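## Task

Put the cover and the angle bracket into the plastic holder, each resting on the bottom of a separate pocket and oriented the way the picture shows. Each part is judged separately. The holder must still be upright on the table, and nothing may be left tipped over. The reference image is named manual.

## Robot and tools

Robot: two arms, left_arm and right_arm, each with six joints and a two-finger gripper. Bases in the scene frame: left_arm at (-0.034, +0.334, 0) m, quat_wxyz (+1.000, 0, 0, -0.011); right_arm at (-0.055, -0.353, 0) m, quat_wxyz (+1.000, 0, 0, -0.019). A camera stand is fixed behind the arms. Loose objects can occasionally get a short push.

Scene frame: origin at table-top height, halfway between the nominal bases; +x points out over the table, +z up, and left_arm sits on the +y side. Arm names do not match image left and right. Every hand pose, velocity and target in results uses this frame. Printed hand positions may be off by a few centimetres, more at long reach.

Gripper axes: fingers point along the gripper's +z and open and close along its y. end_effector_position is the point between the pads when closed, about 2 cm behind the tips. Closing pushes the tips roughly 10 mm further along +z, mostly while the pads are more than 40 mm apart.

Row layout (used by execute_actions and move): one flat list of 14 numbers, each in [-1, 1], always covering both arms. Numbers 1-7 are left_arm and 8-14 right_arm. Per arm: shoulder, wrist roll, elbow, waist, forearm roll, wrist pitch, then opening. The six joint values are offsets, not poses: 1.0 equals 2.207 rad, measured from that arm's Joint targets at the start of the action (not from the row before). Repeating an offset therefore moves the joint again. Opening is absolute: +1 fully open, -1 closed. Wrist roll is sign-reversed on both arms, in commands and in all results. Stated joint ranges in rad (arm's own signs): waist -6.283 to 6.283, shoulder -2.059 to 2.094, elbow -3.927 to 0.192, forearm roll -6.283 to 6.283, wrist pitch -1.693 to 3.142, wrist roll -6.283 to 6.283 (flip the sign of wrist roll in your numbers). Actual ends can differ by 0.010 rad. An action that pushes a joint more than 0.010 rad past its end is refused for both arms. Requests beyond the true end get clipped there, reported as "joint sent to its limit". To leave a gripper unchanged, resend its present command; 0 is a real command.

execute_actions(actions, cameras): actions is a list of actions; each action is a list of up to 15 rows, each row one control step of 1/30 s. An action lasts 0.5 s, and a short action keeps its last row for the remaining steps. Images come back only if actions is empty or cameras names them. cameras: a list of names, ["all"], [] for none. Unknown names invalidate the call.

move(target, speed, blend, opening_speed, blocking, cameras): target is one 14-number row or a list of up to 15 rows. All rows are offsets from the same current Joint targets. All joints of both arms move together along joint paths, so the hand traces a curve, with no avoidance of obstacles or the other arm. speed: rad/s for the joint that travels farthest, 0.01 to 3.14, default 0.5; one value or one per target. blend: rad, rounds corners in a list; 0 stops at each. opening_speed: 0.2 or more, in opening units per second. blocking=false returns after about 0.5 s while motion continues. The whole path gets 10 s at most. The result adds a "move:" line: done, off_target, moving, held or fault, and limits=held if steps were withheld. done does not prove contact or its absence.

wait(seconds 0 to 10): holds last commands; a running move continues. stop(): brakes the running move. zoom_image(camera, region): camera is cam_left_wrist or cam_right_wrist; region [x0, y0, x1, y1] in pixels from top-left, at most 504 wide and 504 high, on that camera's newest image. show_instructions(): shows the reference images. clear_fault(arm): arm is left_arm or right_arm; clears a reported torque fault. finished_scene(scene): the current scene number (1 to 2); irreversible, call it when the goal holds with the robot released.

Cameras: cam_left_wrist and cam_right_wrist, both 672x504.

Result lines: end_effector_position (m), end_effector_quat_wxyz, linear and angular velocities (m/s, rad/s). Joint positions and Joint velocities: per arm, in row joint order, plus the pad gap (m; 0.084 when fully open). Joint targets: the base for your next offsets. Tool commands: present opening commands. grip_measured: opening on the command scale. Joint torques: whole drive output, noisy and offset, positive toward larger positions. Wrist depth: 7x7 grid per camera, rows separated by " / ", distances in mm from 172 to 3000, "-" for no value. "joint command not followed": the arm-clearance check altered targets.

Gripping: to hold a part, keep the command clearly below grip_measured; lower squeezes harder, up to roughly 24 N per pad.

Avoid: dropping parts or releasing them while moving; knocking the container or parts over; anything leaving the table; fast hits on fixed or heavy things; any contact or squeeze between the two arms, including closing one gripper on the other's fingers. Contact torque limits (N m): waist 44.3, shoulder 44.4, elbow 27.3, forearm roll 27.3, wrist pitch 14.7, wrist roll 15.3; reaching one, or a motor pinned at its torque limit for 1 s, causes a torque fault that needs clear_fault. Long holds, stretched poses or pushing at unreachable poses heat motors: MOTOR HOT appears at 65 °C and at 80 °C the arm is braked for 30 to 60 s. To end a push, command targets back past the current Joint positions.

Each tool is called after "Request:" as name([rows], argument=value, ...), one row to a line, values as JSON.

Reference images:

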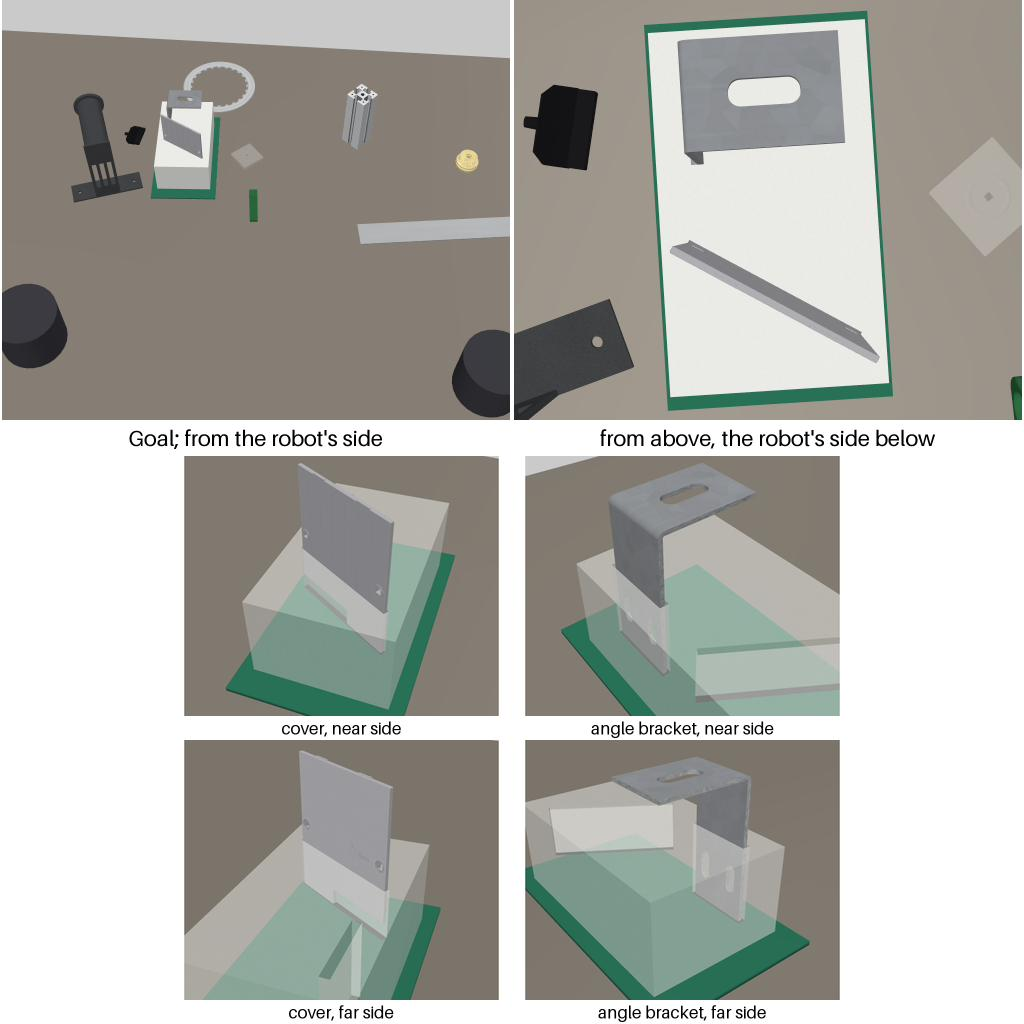

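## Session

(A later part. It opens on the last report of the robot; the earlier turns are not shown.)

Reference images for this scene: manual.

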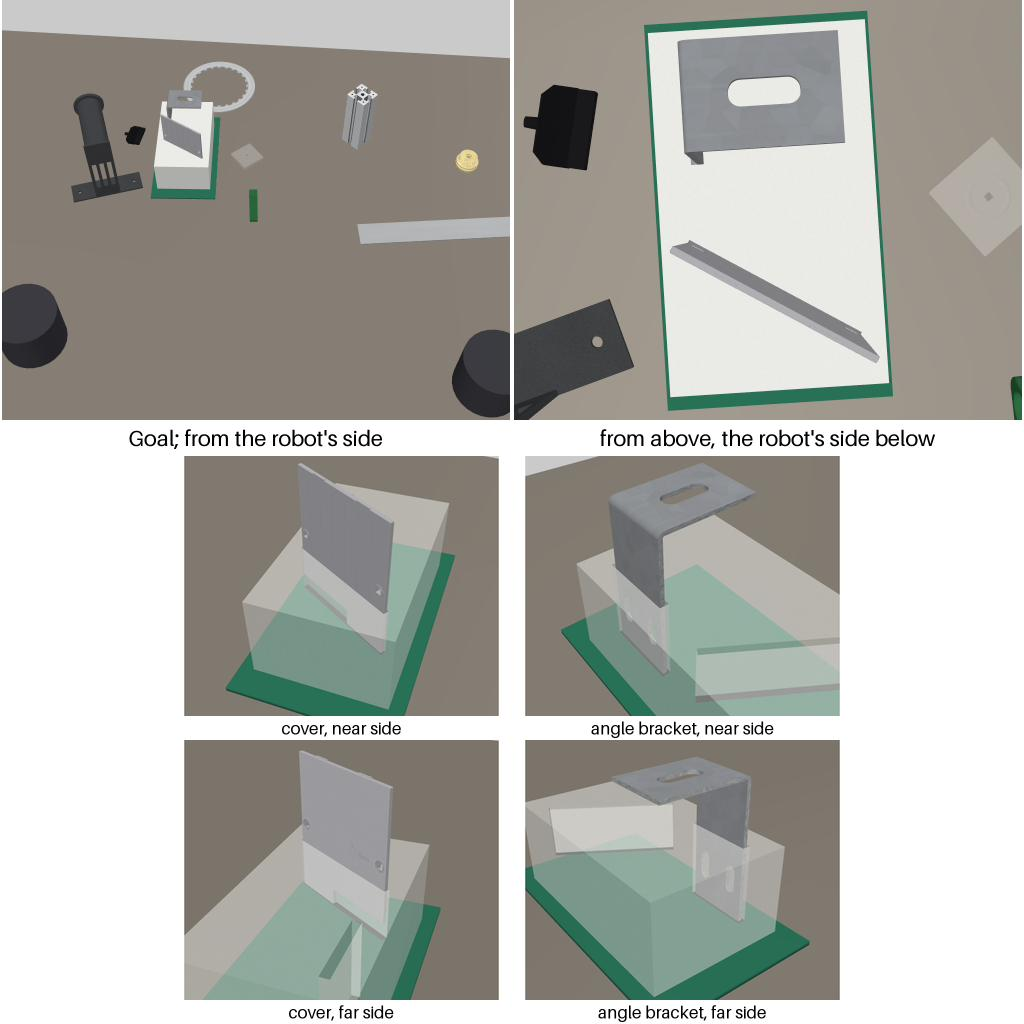

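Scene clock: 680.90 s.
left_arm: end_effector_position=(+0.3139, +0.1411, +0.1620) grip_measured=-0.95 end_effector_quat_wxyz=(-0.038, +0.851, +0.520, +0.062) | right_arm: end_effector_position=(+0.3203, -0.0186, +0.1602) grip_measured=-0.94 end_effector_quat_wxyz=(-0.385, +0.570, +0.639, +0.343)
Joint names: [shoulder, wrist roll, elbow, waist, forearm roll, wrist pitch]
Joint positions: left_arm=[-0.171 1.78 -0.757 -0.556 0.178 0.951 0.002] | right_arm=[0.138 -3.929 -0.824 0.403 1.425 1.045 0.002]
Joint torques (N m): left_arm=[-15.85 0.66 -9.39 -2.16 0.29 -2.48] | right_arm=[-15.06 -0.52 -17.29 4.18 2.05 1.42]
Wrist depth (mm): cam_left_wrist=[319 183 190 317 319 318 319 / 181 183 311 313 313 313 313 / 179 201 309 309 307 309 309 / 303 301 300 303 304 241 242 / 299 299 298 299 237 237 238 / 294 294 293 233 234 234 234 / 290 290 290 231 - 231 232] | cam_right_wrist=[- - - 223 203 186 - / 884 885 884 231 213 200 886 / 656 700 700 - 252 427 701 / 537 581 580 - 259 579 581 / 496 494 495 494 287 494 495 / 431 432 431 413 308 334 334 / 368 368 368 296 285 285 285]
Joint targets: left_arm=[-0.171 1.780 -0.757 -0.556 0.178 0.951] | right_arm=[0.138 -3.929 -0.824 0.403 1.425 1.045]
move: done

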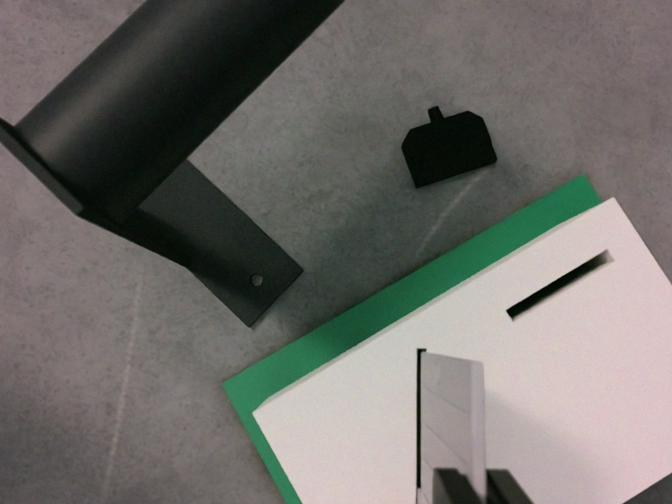

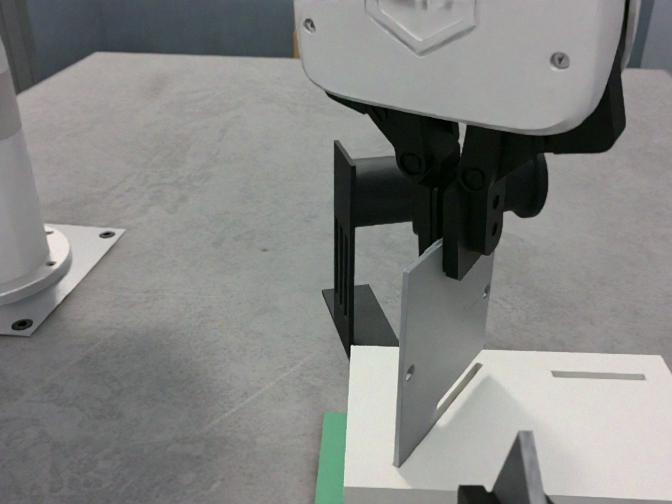

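Request:
move(target=[0.0021,-0.0005,0.0021,0.0005,0,-0.0042,-1,0,0,0,0,0,0,-1], speed=0.02)

Request:
move(target=[0.0014,0,0.0014,0,0,-0.0028,-1,0,0,0,0,0,0,-1], speed=0.02, cameras=["all"])

Request:
zoom_image(camera="cam_right_wrist", region=[370, 350, 500, 480])

Request:
zoom_image(camera="cam_left_wrist", region=[400, 330, 500, 430])

Scene clock: 688.60 s.
left_arm: end_effector_position=(+0.3139, +0.1411, +0.1590) grip_measured=-0.95 end_effector_quat_wxyz=(-0.038, +0.852, +0.519, +0.061) | right_arm: end_effector_position=(+0.3203, -0.0186, +0.1602) grip_measured=-0.94 end_effector_quat_wxyz=(-0.385, +0.570, +0.639, +0.343)
Joint names: [shoulder, wrist roll, elbow, waist, forearm roll, wrist pitch]
Joint positions: left_arm=[-0.166 1.779 -0.753 -0.555 0.178 0.942 0.002] | right_arm=[0.138 -3.929 -0.824 0.403 1.425 1.045 0.002]
Joint torques (N m): left_arm=[-15.71 -0.58 -9.39 1.16 0.29 -2.55] | right_arm=[-14.98 -0.48 -17.06 4.37 1.94 1.48]
Wrist depth (mm): cam_left_wrist=[315 181 188 313 314 316 316 / 177 181 307 310 309 310 311 / 176 193 304 305 303 305 306 / 300 298 297 301 301 238 239 / 296 297 295 295 233 234 235 / 291 291 290 231 231 231 231 / 288 288 288 228 - 228 229] | cam_right_wrist=[- - - 223 204 186 - / 886 889 - 230 216 200 884 / 656 700 700 - 252 429 702 / 537 580 580 580 260 580 580 / 495 495 493 494 287 495 495 / 432 431 431 414 308 334 335 / 368 369 368 296 286 285 285]
Joint targets: left_arm=[-0.166 1.779 -0.753 -0.555 0.178 0.942] | right_arm=[0.138 -3.929 -0.824 0.403 1.425 1.045]
move: done

Scene clock: 689.30 s.
left_arm: end_effector_position=(+0.3138, +0.1410, +0.1570) grip_measured=-0.95 end_effector_quat_wxyz=(-0.038, +0.852, +0.519, +0.061) | right_arm: end_effector_position=(+0.3203, -0.0186, +0.1602) grip_measured=-0.94 end_effector_quat_wxyz=(-0.385, +0.570, +0.639, +0.343)
Joint names: [shoulder, wrist roll, elbow, waist, forearm roll, wrist pitch]
Joint positions: left_arm=[-0.163 1.779 -0.749 -0.555 0.178 0.936 0.002] | right_arm=[0.138 -3.929 -0.824 0.403 1.425 1.045 0.002]
Joint torques (N m): left_arm=[-15.57 -0.49 -9.67 0.53 0.21 -2.48] | right_arm=[-14.83 -0.48 -17.33 4.08 1.85 1.37]
Wrist depth (mm): cam_left_wrist=[- 178 186 311 312 313 313 / 175 179 305 307 308 308 308 / 174 193 302 303 301 302 305 / 297 296 295 298 298 235 237 / 294 294 293 293 232 232 232 / 289 290 289 228 229 229 229 / 286 286 286 226 - 226 226] | cam_right_wrist=[- - - 222 202 186 - / 885 885 - 230 216 199 890 / 655 702 703 - 253 423 702 / 536 578 580 580 260 580 580 / 495 494 495 496 288 495 493 / 431 431 431 414 308 334 334 / 368 368 368 296 286 286 285]
Joint targets: left_arm=[-0.163 1.779 -0.749 -0.555 0.178 0.936] | right_arm=[0.138 -3.929 -0.824 0.403 1.425 1.045]
move: done

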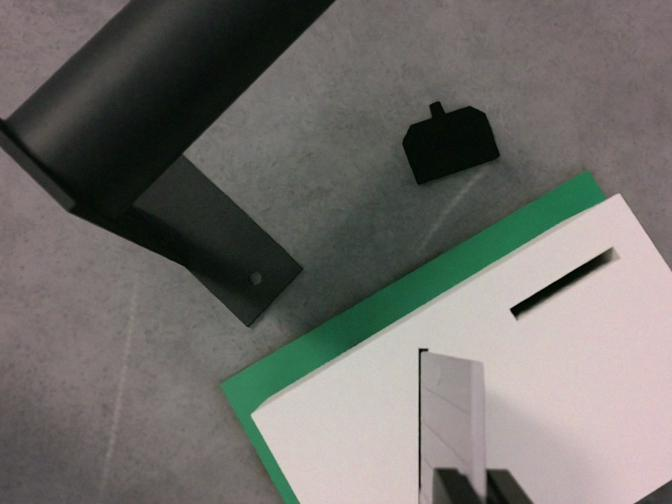

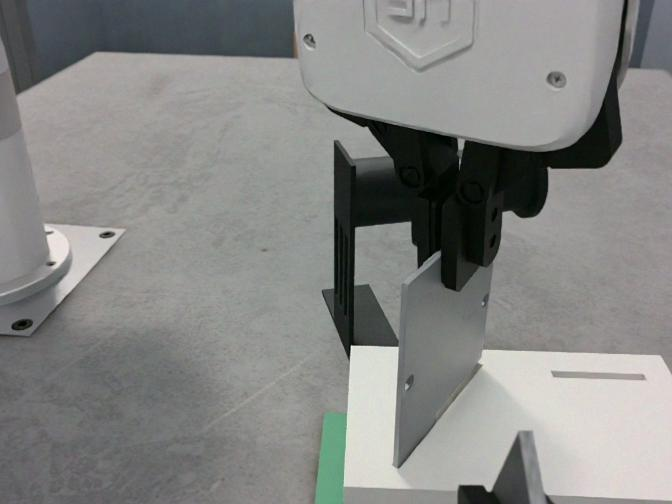

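Scaled by 3.877 from the camera's 672x504 image, which has a finer 960x720 frame.

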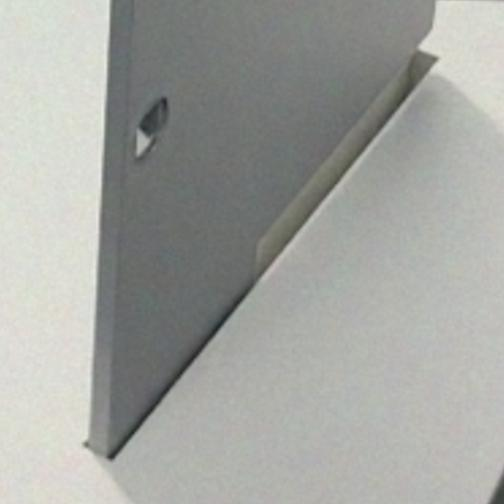

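Scaled by 5.040 from the camera's 672x504 image, which has a finer 960x720 frame.

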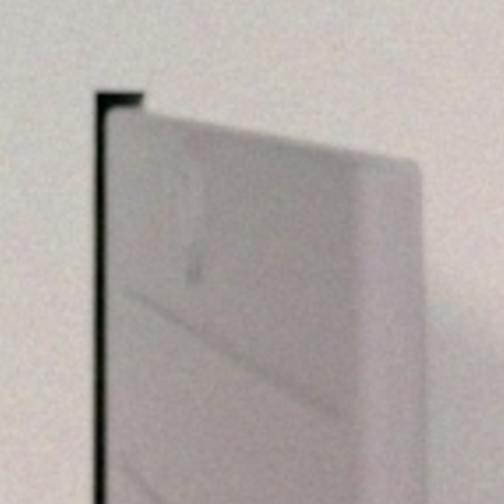

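Request:
move([
  [0,-0.0023,0,0,0,0,-1,0,0,0,0,0,0,-1],
  [0.0021,-0.0021,0.0021,0.0002,0,-0.0042,-1,0,0,0,0,0,0,-1],
], speed=0.02)

Request:
move(target=[0.0014,0,0.0014,0.0001,0,-0.0028,-1,0,0,0,0,0,0,-1], speed=0.02, cameras=["all"])

Request:
zoom_image(camera="cam_right_wrist", region=[370, 350, 500, 480])

Request:
zoom_image(camera="cam_left_wrist", region=[400, 330, 500, 430])

Scene clock: 696.17 s.
left_arm: end_effector_position=(+0.3136, +0.1409, +0.1540) grip_measured=-0.95 end_effector_quat_wxyz=(-0.038, +0.853, +0.516, +0.061) | right_arm: end_effector_position=(+0.3203, -0.0186, +0.1602) grip_measured=-0.94 end_effector_quat_wxyz=(-0.385, +0.570, +0.639, +0.343)
Joint names: [shoulder, wrist roll, elbow, waist, forearm roll, wrist pitch]
Joint positions: left_arm=[-0.158 1.775 -0.745 -0.554 0.178 0.927 0.002] | right_arm=[0.138 -3.929 -0.824 0.403 1.425 1.045 0.002]
Joint torques (N m): left_arm=[-15.21 0.57 -9.39 1.18 -0.4 -2.46] | right_arm=[-15.1 -0.49 -17.06 4.25 1.8 1.4]
Wrist depth (mm): cam_left_wrist=[177 175 185 308 309 309 309 / 173 177 302 304 304 304 305 / 175 194 298 300 299 299 301 / 295 293 292 295 295 232 233 / 291 291 291 291 229 229 230 / 287 286 285 226 - 226 227 / 283 283 282 223 - 223 223] | cam_right_wrist=[- - - 222 203 185 - / 884 888 - 232 213 198 814 / 655 699 699 - 255 422 703 / 537 580 580 579 260 581 580 / 494 494 494 495 277 495 494 / 431 431 431 414 308 334 334 / 368 368 368 296 285 285 285]
Joint targets: left_arm=[-0.158 1.775 -0.745 -0.554 0.178 0.927] | right_arm=[0.138 -3.929 -0.824 0.403 1.425 1.045]
move: done

Scene clock: 696.87 s.
left_arm: end_effector_position=(+0.3135, +0.1408, +0.1519) grip_measured=-0.95 end_effector_quat_wxyz=(-0.038, +0.853, +0.516, +0.060) | right_arm: end_effector_position=(+0.3203, -0.0186, +0.1602) grip_measured=-0.94 end_effector_quat_wxyz=(-0.385, +0.570, +0.639, +0.343)
Joint names: [shoulder, wrist roll, elbow, waist, forearm roll, wrist pitch]
Joint positions: left_arm=[-0.155 1.775 -0.742 -0.554 0.178 0.921 0.002] | right_arm=[0.138 -3.929 -0.824 0.403 1.425 1.045 0.002]
Joint torques (N m): left_arm=[-15.73 0.46 -9.3 1.07 -0.3 -2.64] | right_arm=[-15.28 -0.54 -17.16 4.26 1.91 1.4]
Wrist depth (mm): cam_left_wrist=[- 173 184 306 307 307 307 / - 176 301 302 302 303 302 / 173 260 296 298 296 297 299 / 293 291 290 293 293 230 231 / 289 289 289 288 226 226 228 / 284 284 284 224 - 224 224 / 281 281 281 221 - 221 222] | cam_right_wrist=[- - - 221 203 185 - / 887 888 - 231 213 197 818 / 657 701 699 - 256 422 703 / 536 580 581 579 261 579 580 / 495 495 495 494 277 495 495 / 431 432 431 414 308 334 335 / 368 368 368 296 285 285 285]
Joint targets: left_arm=[-0.155 1.775 -0.742 -0.554 0.178 0.920] | right_arm=[0.138 -3.929 -0.824 0.403 1.425 1.045]
move: done

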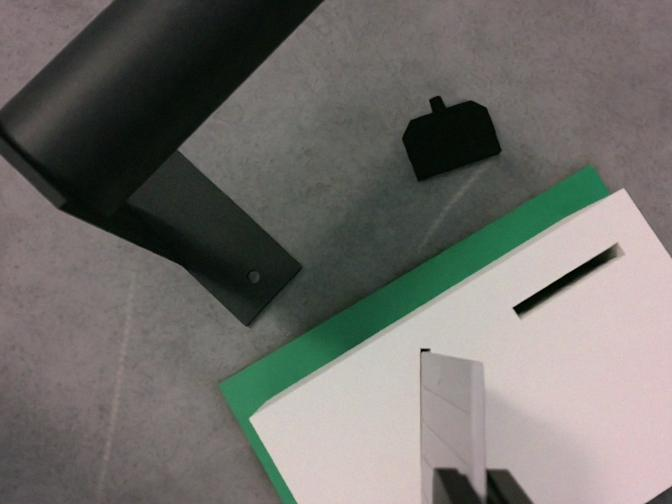

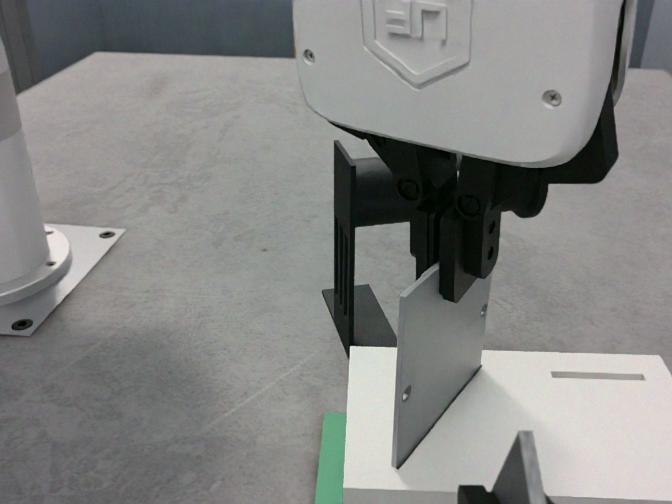

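Scaled by 3.877 from the camera's 672x504 image, which has a finer 960x720 frame.

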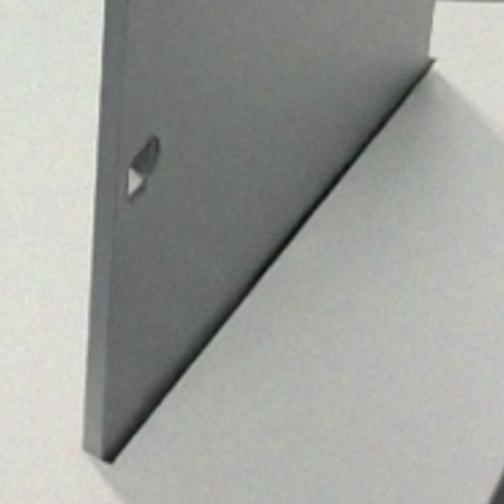

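Scaled by 5.040 from the camera's 672x504 image, which has a finer 960x720 frame.

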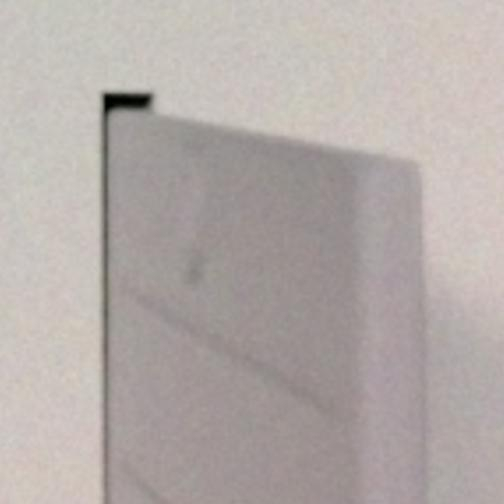

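Request:
move([
  [0.0006,-0.0003,-0.0006,0.0003,0,0,-1,0,0,0,0,0,0,-1],
  [0.0022,-0.0004,0.0008,0.0004,0,-0.0028,-1,0,0,0,0,0,0,-1],
], speed=0.02)

Request:
move(target=[0.0014,-0.0001,0.0014,0.0001,0,-0.0028,-1,0,0,0,0,0,0,-1], speed=0.02, cameras=["all"])

Request:
zoom_image(camera="cam_left_wrist", region=[400, 330, 500, 430])

Scene clock: 703.83 s.
left_arm: end_effector_position=(+0.3138, +0.1407, +0.1498) grip_measured=-0.95 end_effector_quat_wxyz=(-0.038, +0.854, +0.516, +0.060) | right_arm: end_effector_position=(+0.3203, -0.0186, +0.1602) grip_measured=-0.94 end_effector_quat_wxyz=(-0.385, +0.570, +0.639, +0.343)
Joint names: [shoulder, wrist roll, elbow, waist, forearm roll, wrist pitch]
Joint positions: left_arm=[-0.15 1.774 -0.74 -0.553 0.178 0.914 0.002] | right_arm=[0.138 -3.929 -0.824 0.403 1.425 1.045 0.002]
Joint torques (N m): left_arm=[-15.41 -0.57 -9.17 1.05 -0.27 -2.73] | right_arm=[-15.03 -0.49 -17.21 4.18 1.57 1.44]
Wrist depth (mm): cam_left_wrist=[- 173 183 303 304 305 305 / - 178 299 299 300 299 300 / - 290 295 295 293 295 295 / 291 288 288 291 291 228 228 / 287 288 286 286 225 224 225 / 282 282 282 222 - 222 222 / 280 279 279 219 - 219 219] | cam_right_wrist=[- - - 221 202 184 - / 887 884 - 231 212 197 814 / 657 700 700 - 256 232 703 / 538 579 579 581 263 580 581 / 494 494 494 494 277 494 495 / 431 431 431 414 308 334 335 / 368 368 368 296 285 285 286]
Joint targets: left_arm=[-0.150 1.774 -0.740 -0.553 0.178 0.914] | right_arm=[0.138 -3.929 -0.824 0.403 1.425 1.045]
move: done

Scene clock: 704.53 s.
left_arm: end_effector_position=(+0.3136, +0.1406, +0.1478) grip_measured=-0.95 end_effector_quat_wxyz=(-0.038, +0.854, +0.516, +0.060) | right_arm: end_effector_position=(+0.3203, -0.0186, +0.1602) grip_measured=-0.94 end_effector_quat_wxyz=(-0.385, +0.570, +0.639, +0.343)
Joint names: [shoulder, wrist roll, elbow, waist, forearm roll, wrist pitch]
Joint positions: left_arm=[-0.147 1.774 -0.737 -0.553 0.178 0.908 0.002] | right_arm=[0.138 -3.929 -0.824 0.403 1.425 1.045 0.002]
Joint torques (N m): left_arm=[-15.95 -0.53 -9.01 0.7 -0.5 -2.5] | right_arm=[-15.32 -0.53 -17.09 4.51 1.52 1.46]
Wrist depth (mm): cam_left_wrist=[- - 180 301 302 303 303 / - 177 297 298 298 297 298 / - 288 292 293 292 293 293 / 289 287 286 289 289 226 226 / 285 284 284 284 222 222 223 / 281 280 280 220 - 220 220 / 277 278 277 217 - 217 218] | cam_right_wrist=[- - - 221 200 184 - / 887 886 - 231 212 197 814 / 657 700 701 - 255 234 700 / 537 580 580 580 263 579 580 / 494 495 495 494 277 494 494 / 431 431 430 413 308 335 334 / 368 368 368 296 285 285 285]
Joint targets: left_arm=[-0.147 1.774 -0.737 -0.553 0.178 0.908] | right_arm=[0.138 -3.929 -0.824 0.403 1.425 1.045]
move: done

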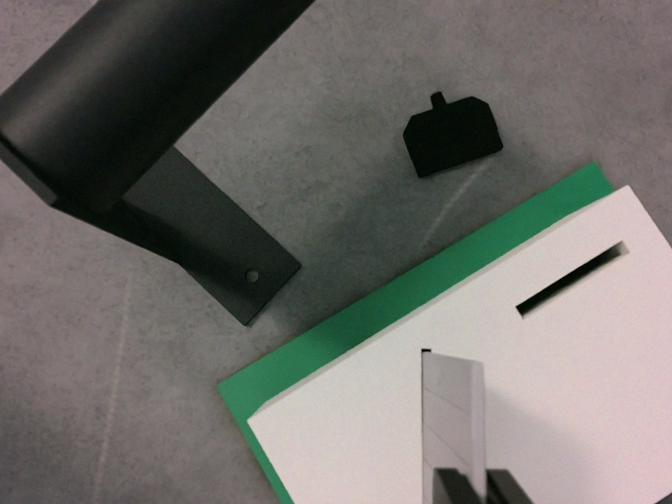

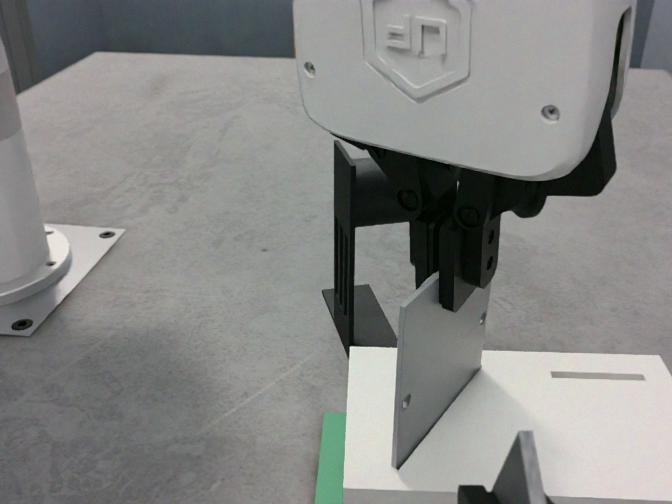

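Scaled by 5.040 from the camera's 672x504 image, which has a finer 960x720 frame.

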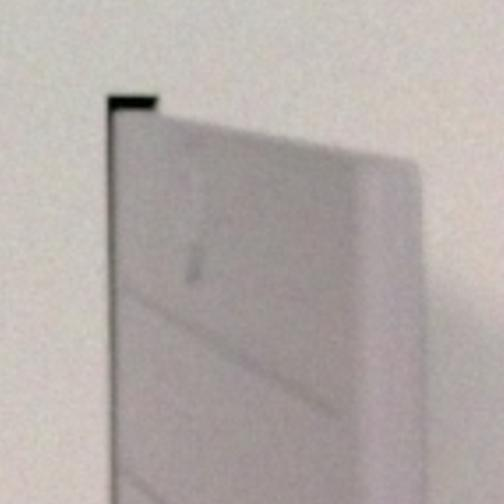

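Request:
move(target=[0.0032,-0.0002,0.0025,0.0002,0,-0.0056,-1,0,0,0,0,0,0,-1], speed=0.03)

Request:
move(target=[0.0032,-0.0002,0.0025,0.0002,0,-0.0056,-1,0,0,0,0,0,0,-1], speed=0.03)

Scene clock: 708.60 s.
left_arm: end_effector_position=(+0.3134, +0.1404, +0.1437) grip_measured=-0.95 end_effector_quat_wxyz=(-0.038, +0.854, +0.515, +0.059) | right_arm: end_effector_position=(+0.3203, -0.0186, +0.1602) grip_measured=-0.94 end_effector_quat_wxyz=(-0.385, +0.570, +0.639, +0.343)
Joint names: [shoulder, wrist roll, elbow, waist, forearm roll, wrist pitch]
Joint positions: left_arm=[-0.14 1.773 -0.731 -0.552 0.178 0.896 0.002] | right_arm=[0.138 -3.929 -0.824 0.403 1.425 1.045 0.002]
Joint torques (N m): left_arm=[-15.67 -0.59 -8.89 1.28 -0.45 -2.29] | right_arm=[-15.15 -0.51 -17.25 4.44 1.62 1.43]
Wrist depth (mm): cam_left_wrist=[- - 181 297 298 298 298 / - 177 293 293 293 293 293 / - 283 288 289 288 289 289 / 284 282 282 285 285 222 222 / 281 282 280 280 218 218 219 / 277 277 276 216 - 216 216 / 274 274 272 213 - 213 213] | cam_right_wrist=[- - - 220 200 183 - / 882 885 - 230 211 196 813 / 655 702 700 - 245 223 701 / 538 579 581 580 262 579 581 / 494 494 495 495 276 495 495 / 431 431 431 414 307 334 335 / 368 368 368 296 285 286 285]
Joint targets: left_arm=[-0.140 1.773 -0.731 -0.552 0.178 0.896] | right_arm=[0.138 -3.929 -0.824 0.403 1.425 1.045]
move: done

Scene clock: 709.33 s.
left_arm: end_effector_position=(+0.3132, +0.1402, +0.1396) grip_measured=-0.95 end_effector_quat_wxyz=(-0.037, +0.855, +0.514, +0.058) | right_arm: end_effector_position=(+0.3203, -0.0186, +0.1602) grip_measured=-0.94 end_effector_quat_wxyz=(-0.385, +0.570, +0.639, +0.343)
Joint names: [shoulder, wrist roll, elbow, waist, forearm roll, wrist pitch]
Joint positions: left_arm=[-0.133 1.773 -0.726 -0.552 0.178 0.883 0.002] | right_arm=[0.138 -3.929 -0.824 0.403 1.425 1.045 0.002]
Joint torques (N m): left_arm=[-15.71 -0.58 -8.8 1.09 -0.49 -2.2] | right_arm=[-15.04 -0.48 -17.15 4.11 1.55 1.28]
Wrist depth (mm): cam_left_wrist=[- - 291 292 293 293 294 / - 180 288 288 282 289 289 / - 280 284 285 284 285 284 / 280 278 277 281 281 218 218 / 277 277 277 276 214 214 215 / 273 273 271 212 - 212 212 / 270 270 268 209 - 209 210] | cam_right_wrist=[- - - 219 200 183 - / 886 886 - 231 213 196 885 / 655 701 701 - 243 213 654 / 538 579 579 579 264 581 580 / 494 496 496 494 276 496 495 / 431 431 431 413 308 334 334 / 368 368 368 296 285 285 285]
Joint targets: left_arm=[-0.133 1.773 -0.726 -0.552 0.178 0.883] | right_arm=[0.138 -3.929 -0.824 0.403 1.425 1.045]
move: done

Request:
move(target=[0.0045,0.0063,0.0025,0,0.004,-0.0068,-1,0,0,0,0,0,0,-1], speed=0.03)

Request:
move(target=[0.0027,0.0027,0.0015,0,0.0017,-0.0041,-1,0,0,0,0,0,0,-1], speed=0.03, cameras=["all"])

Scene clock: 723.47 s.
left_arm: end_effector_position=(+0.3138, +0.1406, +0.1347) grip_measured=-0.95 end_effector_quat_wxyz=(-0.038, +0.853, +0.517, +0.061) | right_arm: end_effector_position=(+0.3203, -0.0186, +0.1602) grip_measured=-0.94 end_effector_quat_wxyz=(-0.385, +0.570, +0.639, +0.343)
Joint names: [shoulder, wrist roll, elbow, waist, forearm roll, wrist pitch]
Joint positions: left_arm=[-0.123 1.787 -0.72 -0.552 0.187 0.868 0.002] | right_arm=[0.138 -3.929 -0.824 0.403 1.425 1.045 0.002]
Joint torques (N m): left_arm=[-15.95 0.67 -9.36 1.1 0.56 -2.35] | right_arm=[-15.29 -0.45 -17.46 4.26 1.55 1.35]
Wrist depth (mm): cam_left_wrist=[- - 286 288 289 289 289 / - - 284 284 277 284 284 / - 276 279 280 280 281 280 / 276 274 273 276 276 213 214 / 272 272 272 271 209 210 210 / 268 268 266 207 - 207 207 / 265 265 206 204 - 204 205] | cam_right_wrist=[- - - 218 199 182 - / 885 887 - 230 209 195 884 / 655 701 656 241 226 208 654 / 537 580 581 - 264 548 581 / 496 495 495 494 275 496 496 / 431 432 431 414 307 334 334 / 368 368 368 296 285 285 285]
Joint targets: left_arm=[-0.123 1.787 -0.720 -0.552 0.187 0.868] | right_arm=[0.138 -3.929 -0.824 0.403 1.425 1.045]
move: done

Scene clock: 724.17 s.
left_arm: end_effector_position=(+0.3140, +0.1406, +0.1318) grip_measured=-0.95 end_effector_quat_wxyz=(-0.038, +0.853, +0.517, +0.061) | right_arm: end_effector_position=(+0.3203, -0.0186, +0.1602) grip_measured=-0.94 end_effector_quat_wxyz=(-0.385, +0.570, +0.639, +0.343)
Joint names: [shoulder, wrist roll, elbow, waist, forearm roll, wrist pitch]
Joint positions: left_arm=[-0.117 1.793 -0.717 -0.552 0.191 0.859 0.002] | right_arm=[0.138 -3.929 -0.824 0.403 1.425 1.045 0.002]
Joint torques (N m): left_arm=[-16.46 0.68 -9.04 1.2 0.62 -2.42] | right_arm=[-15.07 -0.45 -17.27 4.09 1.36 1.47]
Wrist depth (mm): cam_left_wrist=[- - 285 286 286 286 287 / - - 281 281 276 282 281 / - 273 276 278 276 278 277 / 272 271 269 273 273 210 210 / 269 269 268 268 207 207 207 / 265 266 264 204 - 204 204 / 261 262 202 202 - 202 202] | cam_right_wrist=[- - - 218 198 182 - / 884 882 - 232 212 195 885 / 655 700 655 241 225 208 655 / 538 579 580 - 265 550 580 / 494 494 494 494 274 496 494 / 431 431 431 413 307 334 334 / 368 368 368 296 285 285 285]
Joint targets: left_arm=[-0.117 1.793 -0.717 -0.552 0.191 0.859] | right_arm=[0.138 -3.929 -0.824 0.403 1.425 1.045]
move: done

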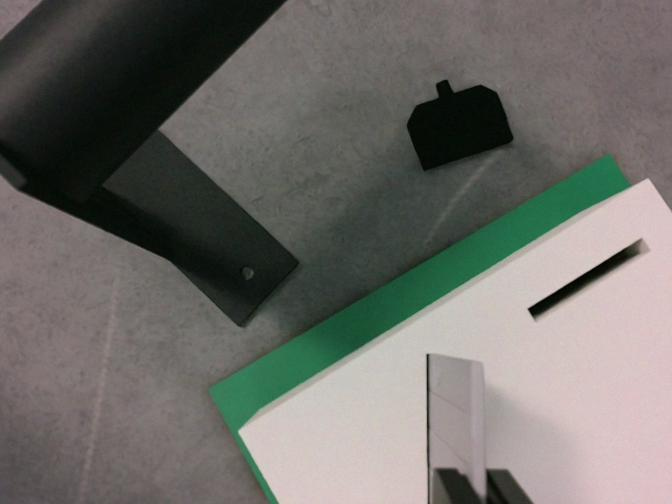

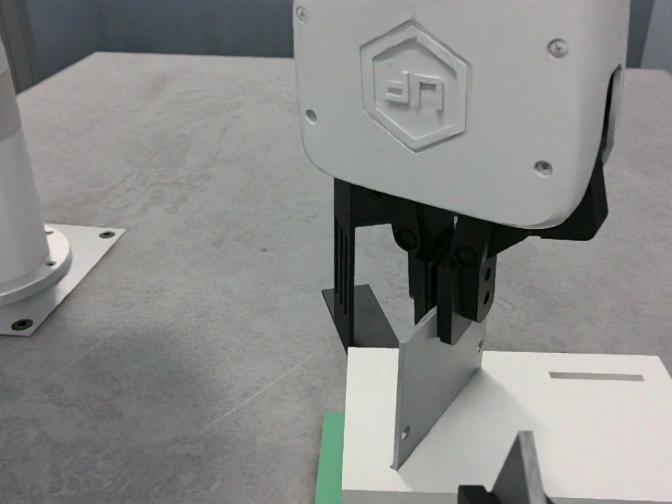

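Request:
move(target=[0.0018,0.0018,0.001,0,0.0012,-0.0028,-1,0,0,0,0,0,0,-1], speed=0.02)

Request:
move(target=[0.0013,0.0013,0.0007,0,0.0009,-0.0021,-1,0,0,0,0,0,0,-1], speed=0.02)

Scene clock: 728.27 s.
left_arm: end_effector_position=(+0.3142, +0.1407, +0.1298) grip_measured=-0.95 end_effector_quat_wxyz=(-0.039, +0.852, +0.518, +0.062) | right_arm: end_effector_position=(+0.3203, -0.0186, +0.1602) grip_measured=-0.94 end_effector_quat_wxyz=(-0.385, +0.570, +0.639, +0.343)
Joint names: [shoulder, wrist roll, elbow, waist, forearm roll, wrist pitch]
Joint positions: left_arm=[-0.113 1.797 -0.715 -0.552 0.193 0.853 0.002] | right_arm=[0.138 -3.929 -0.824 0.403 1.425 1.045 0.002]
Joint torques (N m): left_arm=[-16.14 0.74 -9.52 1.44 0.74 -2.51] | right_arm=[-15 -0.49 -17.29 4.33 1.45 1.29]
Wrist depth (mm): cam_left_wrist=[- - 283 284 284 284 285 / - - 279 280 274 280 280 / - 271 274 276 275 276 275 / 271 269 268 271 272 208 208 / 267 268 267 266 205 205 206 / 263 263 261 202 - 203 202 / 260 260 201 200 - 200 200] | cam_right_wrist=[- - - 217 198 182 - / 886 884 - 232 211 195 887 / 655 699 655 240 224 206 654 / 539 579 581 - 266 549 581 / 494 494 495 497 274 494 495 / 431 431 431 413 307 334 334 / 368 368 368 296 286 285 285]
Joint targets: left_arm=[-0.113 1.797 -0.715 -0.552 0.193 0.853] | right_arm=[0.138 -3.929 -0.824 0.403 1.425 1.045]
move: done

Scene clock: 728.97 s.
left_arm: end_effector_position=(+0.3144, +0.1406, +0.1286) grip_measured=-0.95 end_effector_quat_wxyz=(-0.038, +0.852, +0.518, +0.063) | right_arm: end_effector_position=(+0.3203, -0.0186, +0.1602) grip_measured=-0.94 end_effector_quat_wxyz=(-0.385, +0.570, +0.639, +0.343)
Joint names: [shoulder, wrist roll, elbow, waist, forearm roll, wrist pitch]
Joint positions: left_arm=[-0.111 1.799 -0.713 -0.552 0.195 0.849 0.002] | right_arm=[0.138 -3.929 -0.824 0.403 1.425 1.045 0.002]
Joint torques (N m): left_arm=[-8.08 0.56 -5.58 0.78 0.14 -2.27] | right_arm=[-14.96 -0.6 -17.18 4.27 1.46 1.36]
Wrist depth (mm): cam_left_wrist=[- - 282 283 284 283 284 / - 277 279 279 273 279 279 / - 271 273 275 274 275 275 / 269 267 267 271 271 208 208 / 266 267 265 265 204 204 205 / 262 262 261 201 201 201 202 / 259 259 199 199 - 199 199] | cam_right_wrist=[- - - 217 197 182 - / 880 885 - 232 209 195 886 / 654 703 655 240 224 207 655 / 537 579 580 - 267 549 580 / 494 496 494 495 274 494 495 / 431 432 431 415 306 334 334 / 368 368 369 296 286 285 285]
Joint targets: left_arm=[-0.111 1.799 -0.713 -0.552 0.195 0.849] | right_arm=[0.138 -3.929 -0.824 0.403 1.425 1.045]
move: done

Request:
move([
  [-0.0005,-0.0005,-0.0003,0,-0.0003,0.0008,-1,0,0,0,0,0,0,-1],
  [-0.0005,-0.0005,-0.0003,0,-0.0003,0.0008,-0.5,0,0,0,0,0,0,-1],
  [-0.0288,-0.0075,-0.0238,0,-0.0078,0.052,-0.5,0,0,0,0,0,0,-1],
], speed=[0.02,0.1,0.1], opening_speed=0.4, cameras=["all"])

Scene clock: 740.27 s.
left_arm: end_effector_position=(+0.3154, +0.1423, +0.1659) grip_measured=-0.52 end_effector_quat_wxyz=(-0.038, +0.849, +0.523, +0.063) | right_arm: end_effector_position=(+0.3203, -0.0186, +0.1602) grip_measured=-0.94 end_effector_quat_wxyz=(-0.385, +0.570, +0.639, +0.343)
Joint names: [shoulder, wrist roll, elbow, waist, forearm roll, wrist pitch]
Joint positions: left_arm=[-0.174 1.783 -0.766 -0.552 0.178 0.963 0.021] | right_arm=[0.138 -3.929 -0.824 0.403 1.425 1.045 0.002]
Joint torques (N m): left_arm=[-21.38 -0.49 -10.82 -1.66 -0.49 -1.11] | right_arm=[-15.27 -0.35 -17.27 4.23 1.4 1.46]
Wrist depth (mm): cam_left_wrist=[322 187 192 319 322 322 323 / 187 186 315 316 318 317 318 / 182 196 310 312 311 313 314 / 306 304 304 308 308 244 249 / 303 303 301 304 240 241 242 / 298 298 297 237 237 238 238 / 295 294 293 235 234 235 235] | cam_right_wrist=[- - - 224 206 189 - / 888 884 887 236 222 207 217 / 654 699 702 - 264 436 703 / 537 581 581 580 549 548 579 / 494 494 494 496 299 496 494 / 431 430 432 414 307 334 334 / 369 368 368 296 285 285 285]
Joint targets: left_arm=[-0.174 1.783 -0.766 -0.552 0.178 0.963] | right_arm=[0.138 -3.929 -0.824 0.403 1.425 1.045]
move: done

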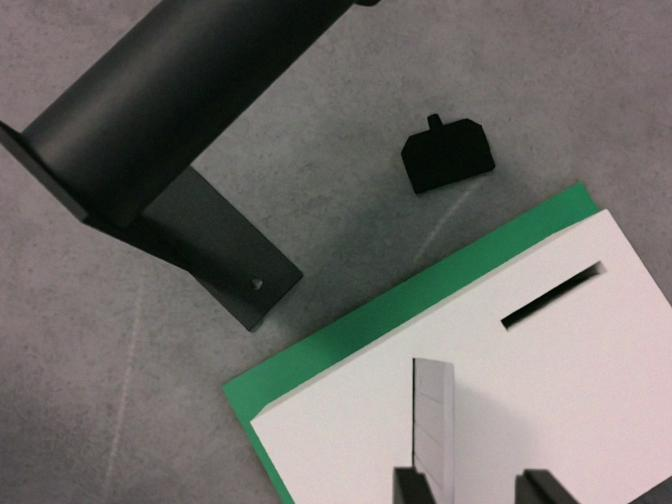

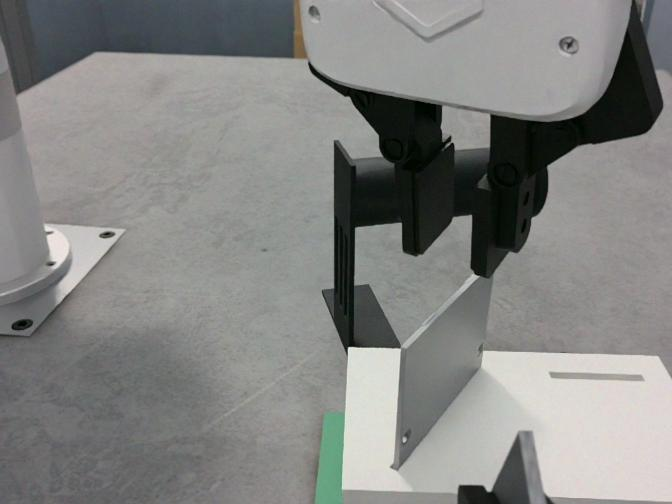

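Request:
zoom_image(camera="cam_right_wrist", region=[530, 330, 672, 430])

Request:
zoom_image(camera="cam_left_wrist", region=[480, 240, 620, 350])

Request:
zoom_image(camera="cam_right_wrist", region=[440, 410, 580, 504])

Scaled by 3.549 from the camera's 672x504 image, which has a finer 960x720 frame.

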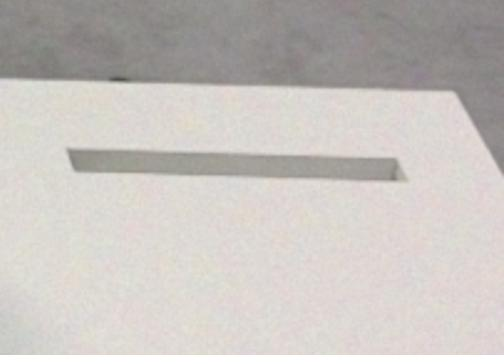

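Scaled by 3.600 from the camera's 672x504 image, which has a finer 960x720 frame.

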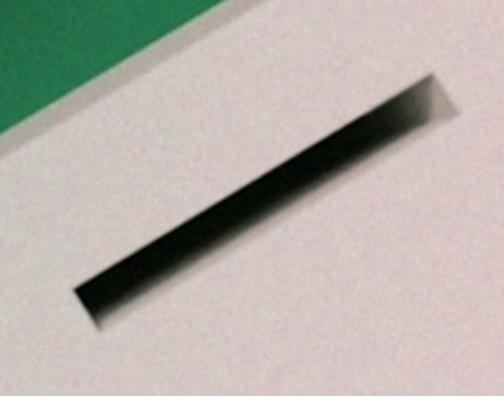

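Scaled by 3.600 from the camera's 672x504 image, which has a finer 960x720 frame.

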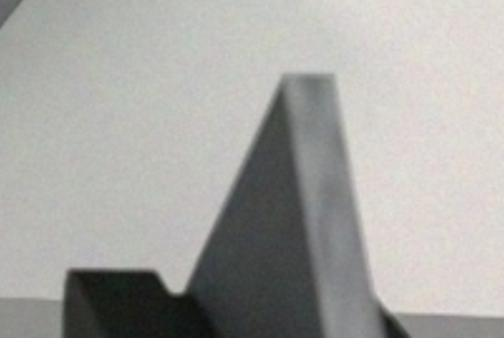

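Request:
move(target=[-0.0829,-0.9411,0.0194,0.2748,-0.3391,0.0938,-0.5,0.0172,-0.4563,0.0682,0.0636,0.5589,0.0351,-1], speed=0.7, cameras=["all"])

Scene clock: 825.47 s.
left_arm: end_effector_position=(+0.3269, +0.2364, +0.2300) grip_measured=-0.52 end_effector_quat_wxyz=(+0.257, +0.966, -0.005, -0.002) | right_arm: end_effector_position=(+0.3988, +0.0023, +0.1993) grip_measured=-0.94 end_effector_quat_wxyz=(+0.672, -0.672, +0.220, -0.220)
Joint names: [shoulder, wrist roll, elbow, waist, forearm roll, wrist pitch]
Joint positions: left_arm=[-0.357 -0.294 -0.723 0.054 -0.57 1.17 0.021] | right_arm=[0.176 -4.936 -0.673 0.544 2.658 1.122 0.002]
Joint torques (N m): left_arm=[-17.61 -0.58 -9.76 1.94 -1.03 -0.69] | right_arm=[-14.9 -0.94 -15.05 4.36 1.68 3.27]
Wrist depth (mm): cam_left_wrist=[302 324 351 374 408 452 505 / 303 326 351 376 409 452 506 / 303 322 344 313 403 455 481 / 305 321 341 307 336 457 318 / 203 328 343 308 337 458 515 / 187 323 346 315 339 459 513 / 187 321 346 310 347 462 518] | cam_right_wrist=[1300 1300 1305 1302 1292 1290 1290 / 1490 1480 1483 1493 1483 1490 1428 / 1673 1657 1669 1665 1657 1657 1645 / 1862 1898 1898 1893 1867 1888 1809 / 2074 2228 2178 2172 2172 2185 514 / 2782 2793 2771 2727 2760 2431 566 / - - - - - 809 566]
Joint targets: left_arm=[-0.357 -0.294 -0.723 0.054 -0.570 1.170] | right_arm=[0.176 -4.936 -0.673 0.544 2.658 1.122]
move: done

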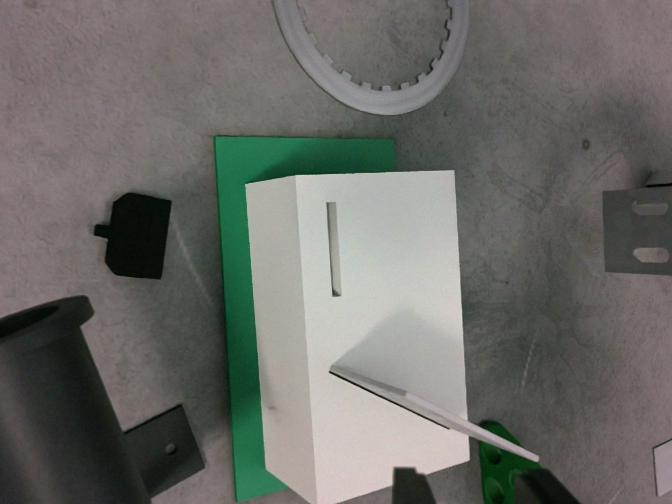

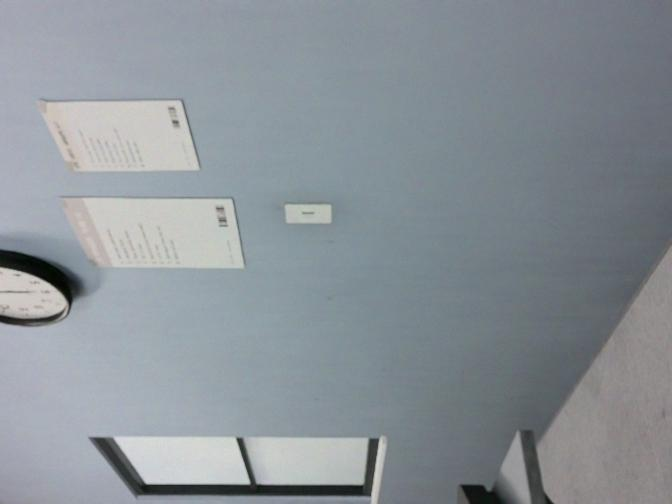

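Request:
move(target=[0,0,0,0,0,0,-0.5,0.1351,0.0631,-0.1481,0.1294,0.1425,-0.0326,-1], speed=0.3, cameras=["cam_left_wrist"])

Request:
zoom_image(camera="cam_left_wrist", region=[300, 150, 540, 390])

Scene clock: 835.17 s.
left_arm: end_effector_position=(+0.3269, +0.2364, +0.2300) grip_measured=-0.52 end_effector_quat_wxyz=(+0.257, +0.966, -0.005, -0.002) | right_arm: end_effector_position=(+0.3909, +0.1428, +0.1624) grip_measured=-0.94 end_effector_quat_wxyz=(+0.672, -0.672, +0.220, -0.220)
Joint names: [shoulder, wrist roll, elbow, waist, forearm roll, wrist pitch]
Joint positions: left_arm=[-0.357 -0.294 -0.723 0.054 -0.57 1.17 0.021] | right_arm=[0.474 -4.797 -1 0.829 2.973 1.05 0.002]
Joint torques (N m): left_arm=[-17.6 -0.42 -10.26 1.47 -0.87 -1.08] | right_arm=[-19.74 1.14 -17.51 4.57 1.61 1.7]
Wrist depth (mm): cam_left_wrist=[302 325 351 374 408 452 504 / 302 325 352 376 409 454 508 / 303 321 343 312 391 433 494 / 304 321 341 300 238 221 496 / 202 329 342 308 330 258 230 / 187 323 346 316 338 292 249 / 187 321 347 310 348 462 488] | cam_right_wrist=[1315 1300 1310 1317 1312 1302 1297 / 1493 1483 1496 1496 1490 1499 - / 1677 1681 1681 1677 1673 1657 428 / 1898 1914 1888 1893 1908 1893 470 / 2192 2220 2192 2178 2199 2074 469 / 2793 2771 2749 2782 2585 673 469 / - - - - - 671 467]
Joint targets: left_arm=[-0.357 -0.294 -0.723 0.054 -0.570 1.170] | right_arm=[0.474 -4.797 -1.000 0.829 2.973 1.050]
move: done
Images, in order (width x height): cam_left_wrist 672x504.

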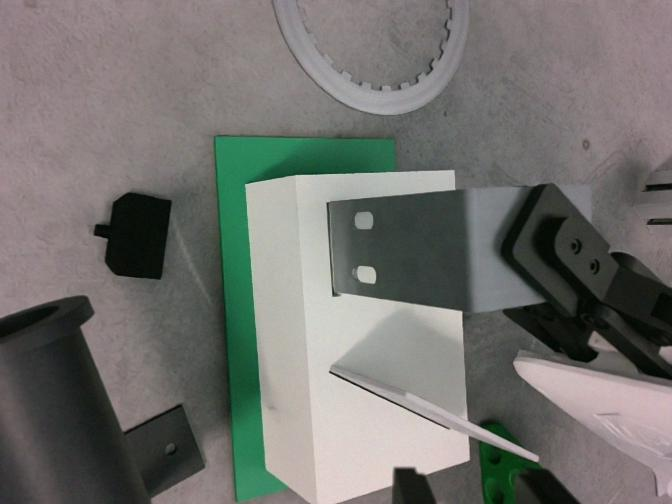

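Scaled by 2.100 from the camera's 672x504 image, which has a finer 960x720 frame.

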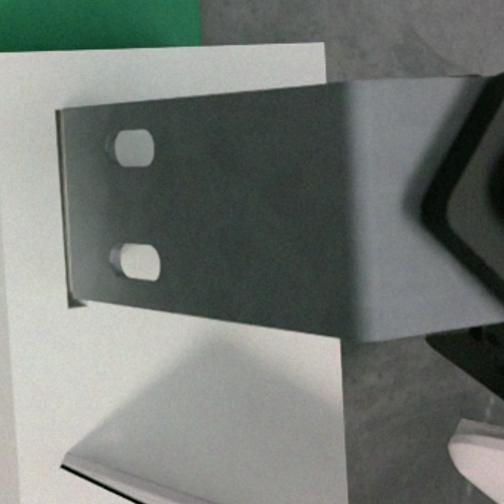

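Request:
zoom_image(camera="cam_left_wrist", region=[310, 190, 370, 250])

Request:
zoom_image(camera="cam_left_wrist", region=[310, 250, 370, 310])

Scaled by 8.400 from the camera's 672x504 image, which has a finer 960x720 frame.

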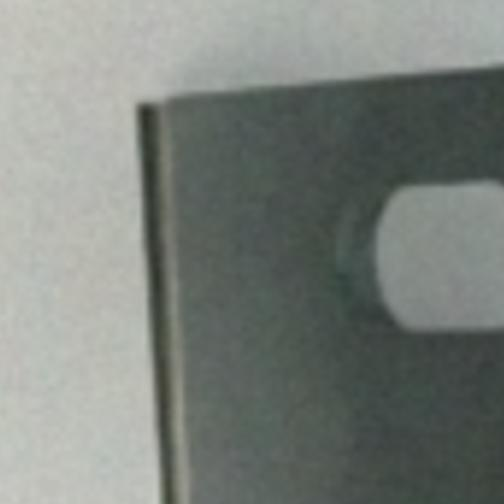

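Scaled by 8.400 from the camera's 672x504 image, which has a finer 960x720 frame.

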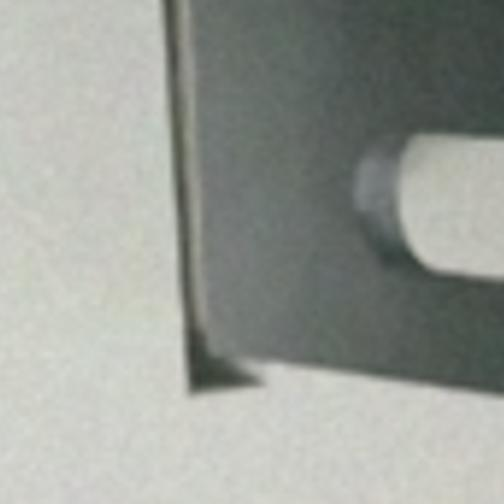

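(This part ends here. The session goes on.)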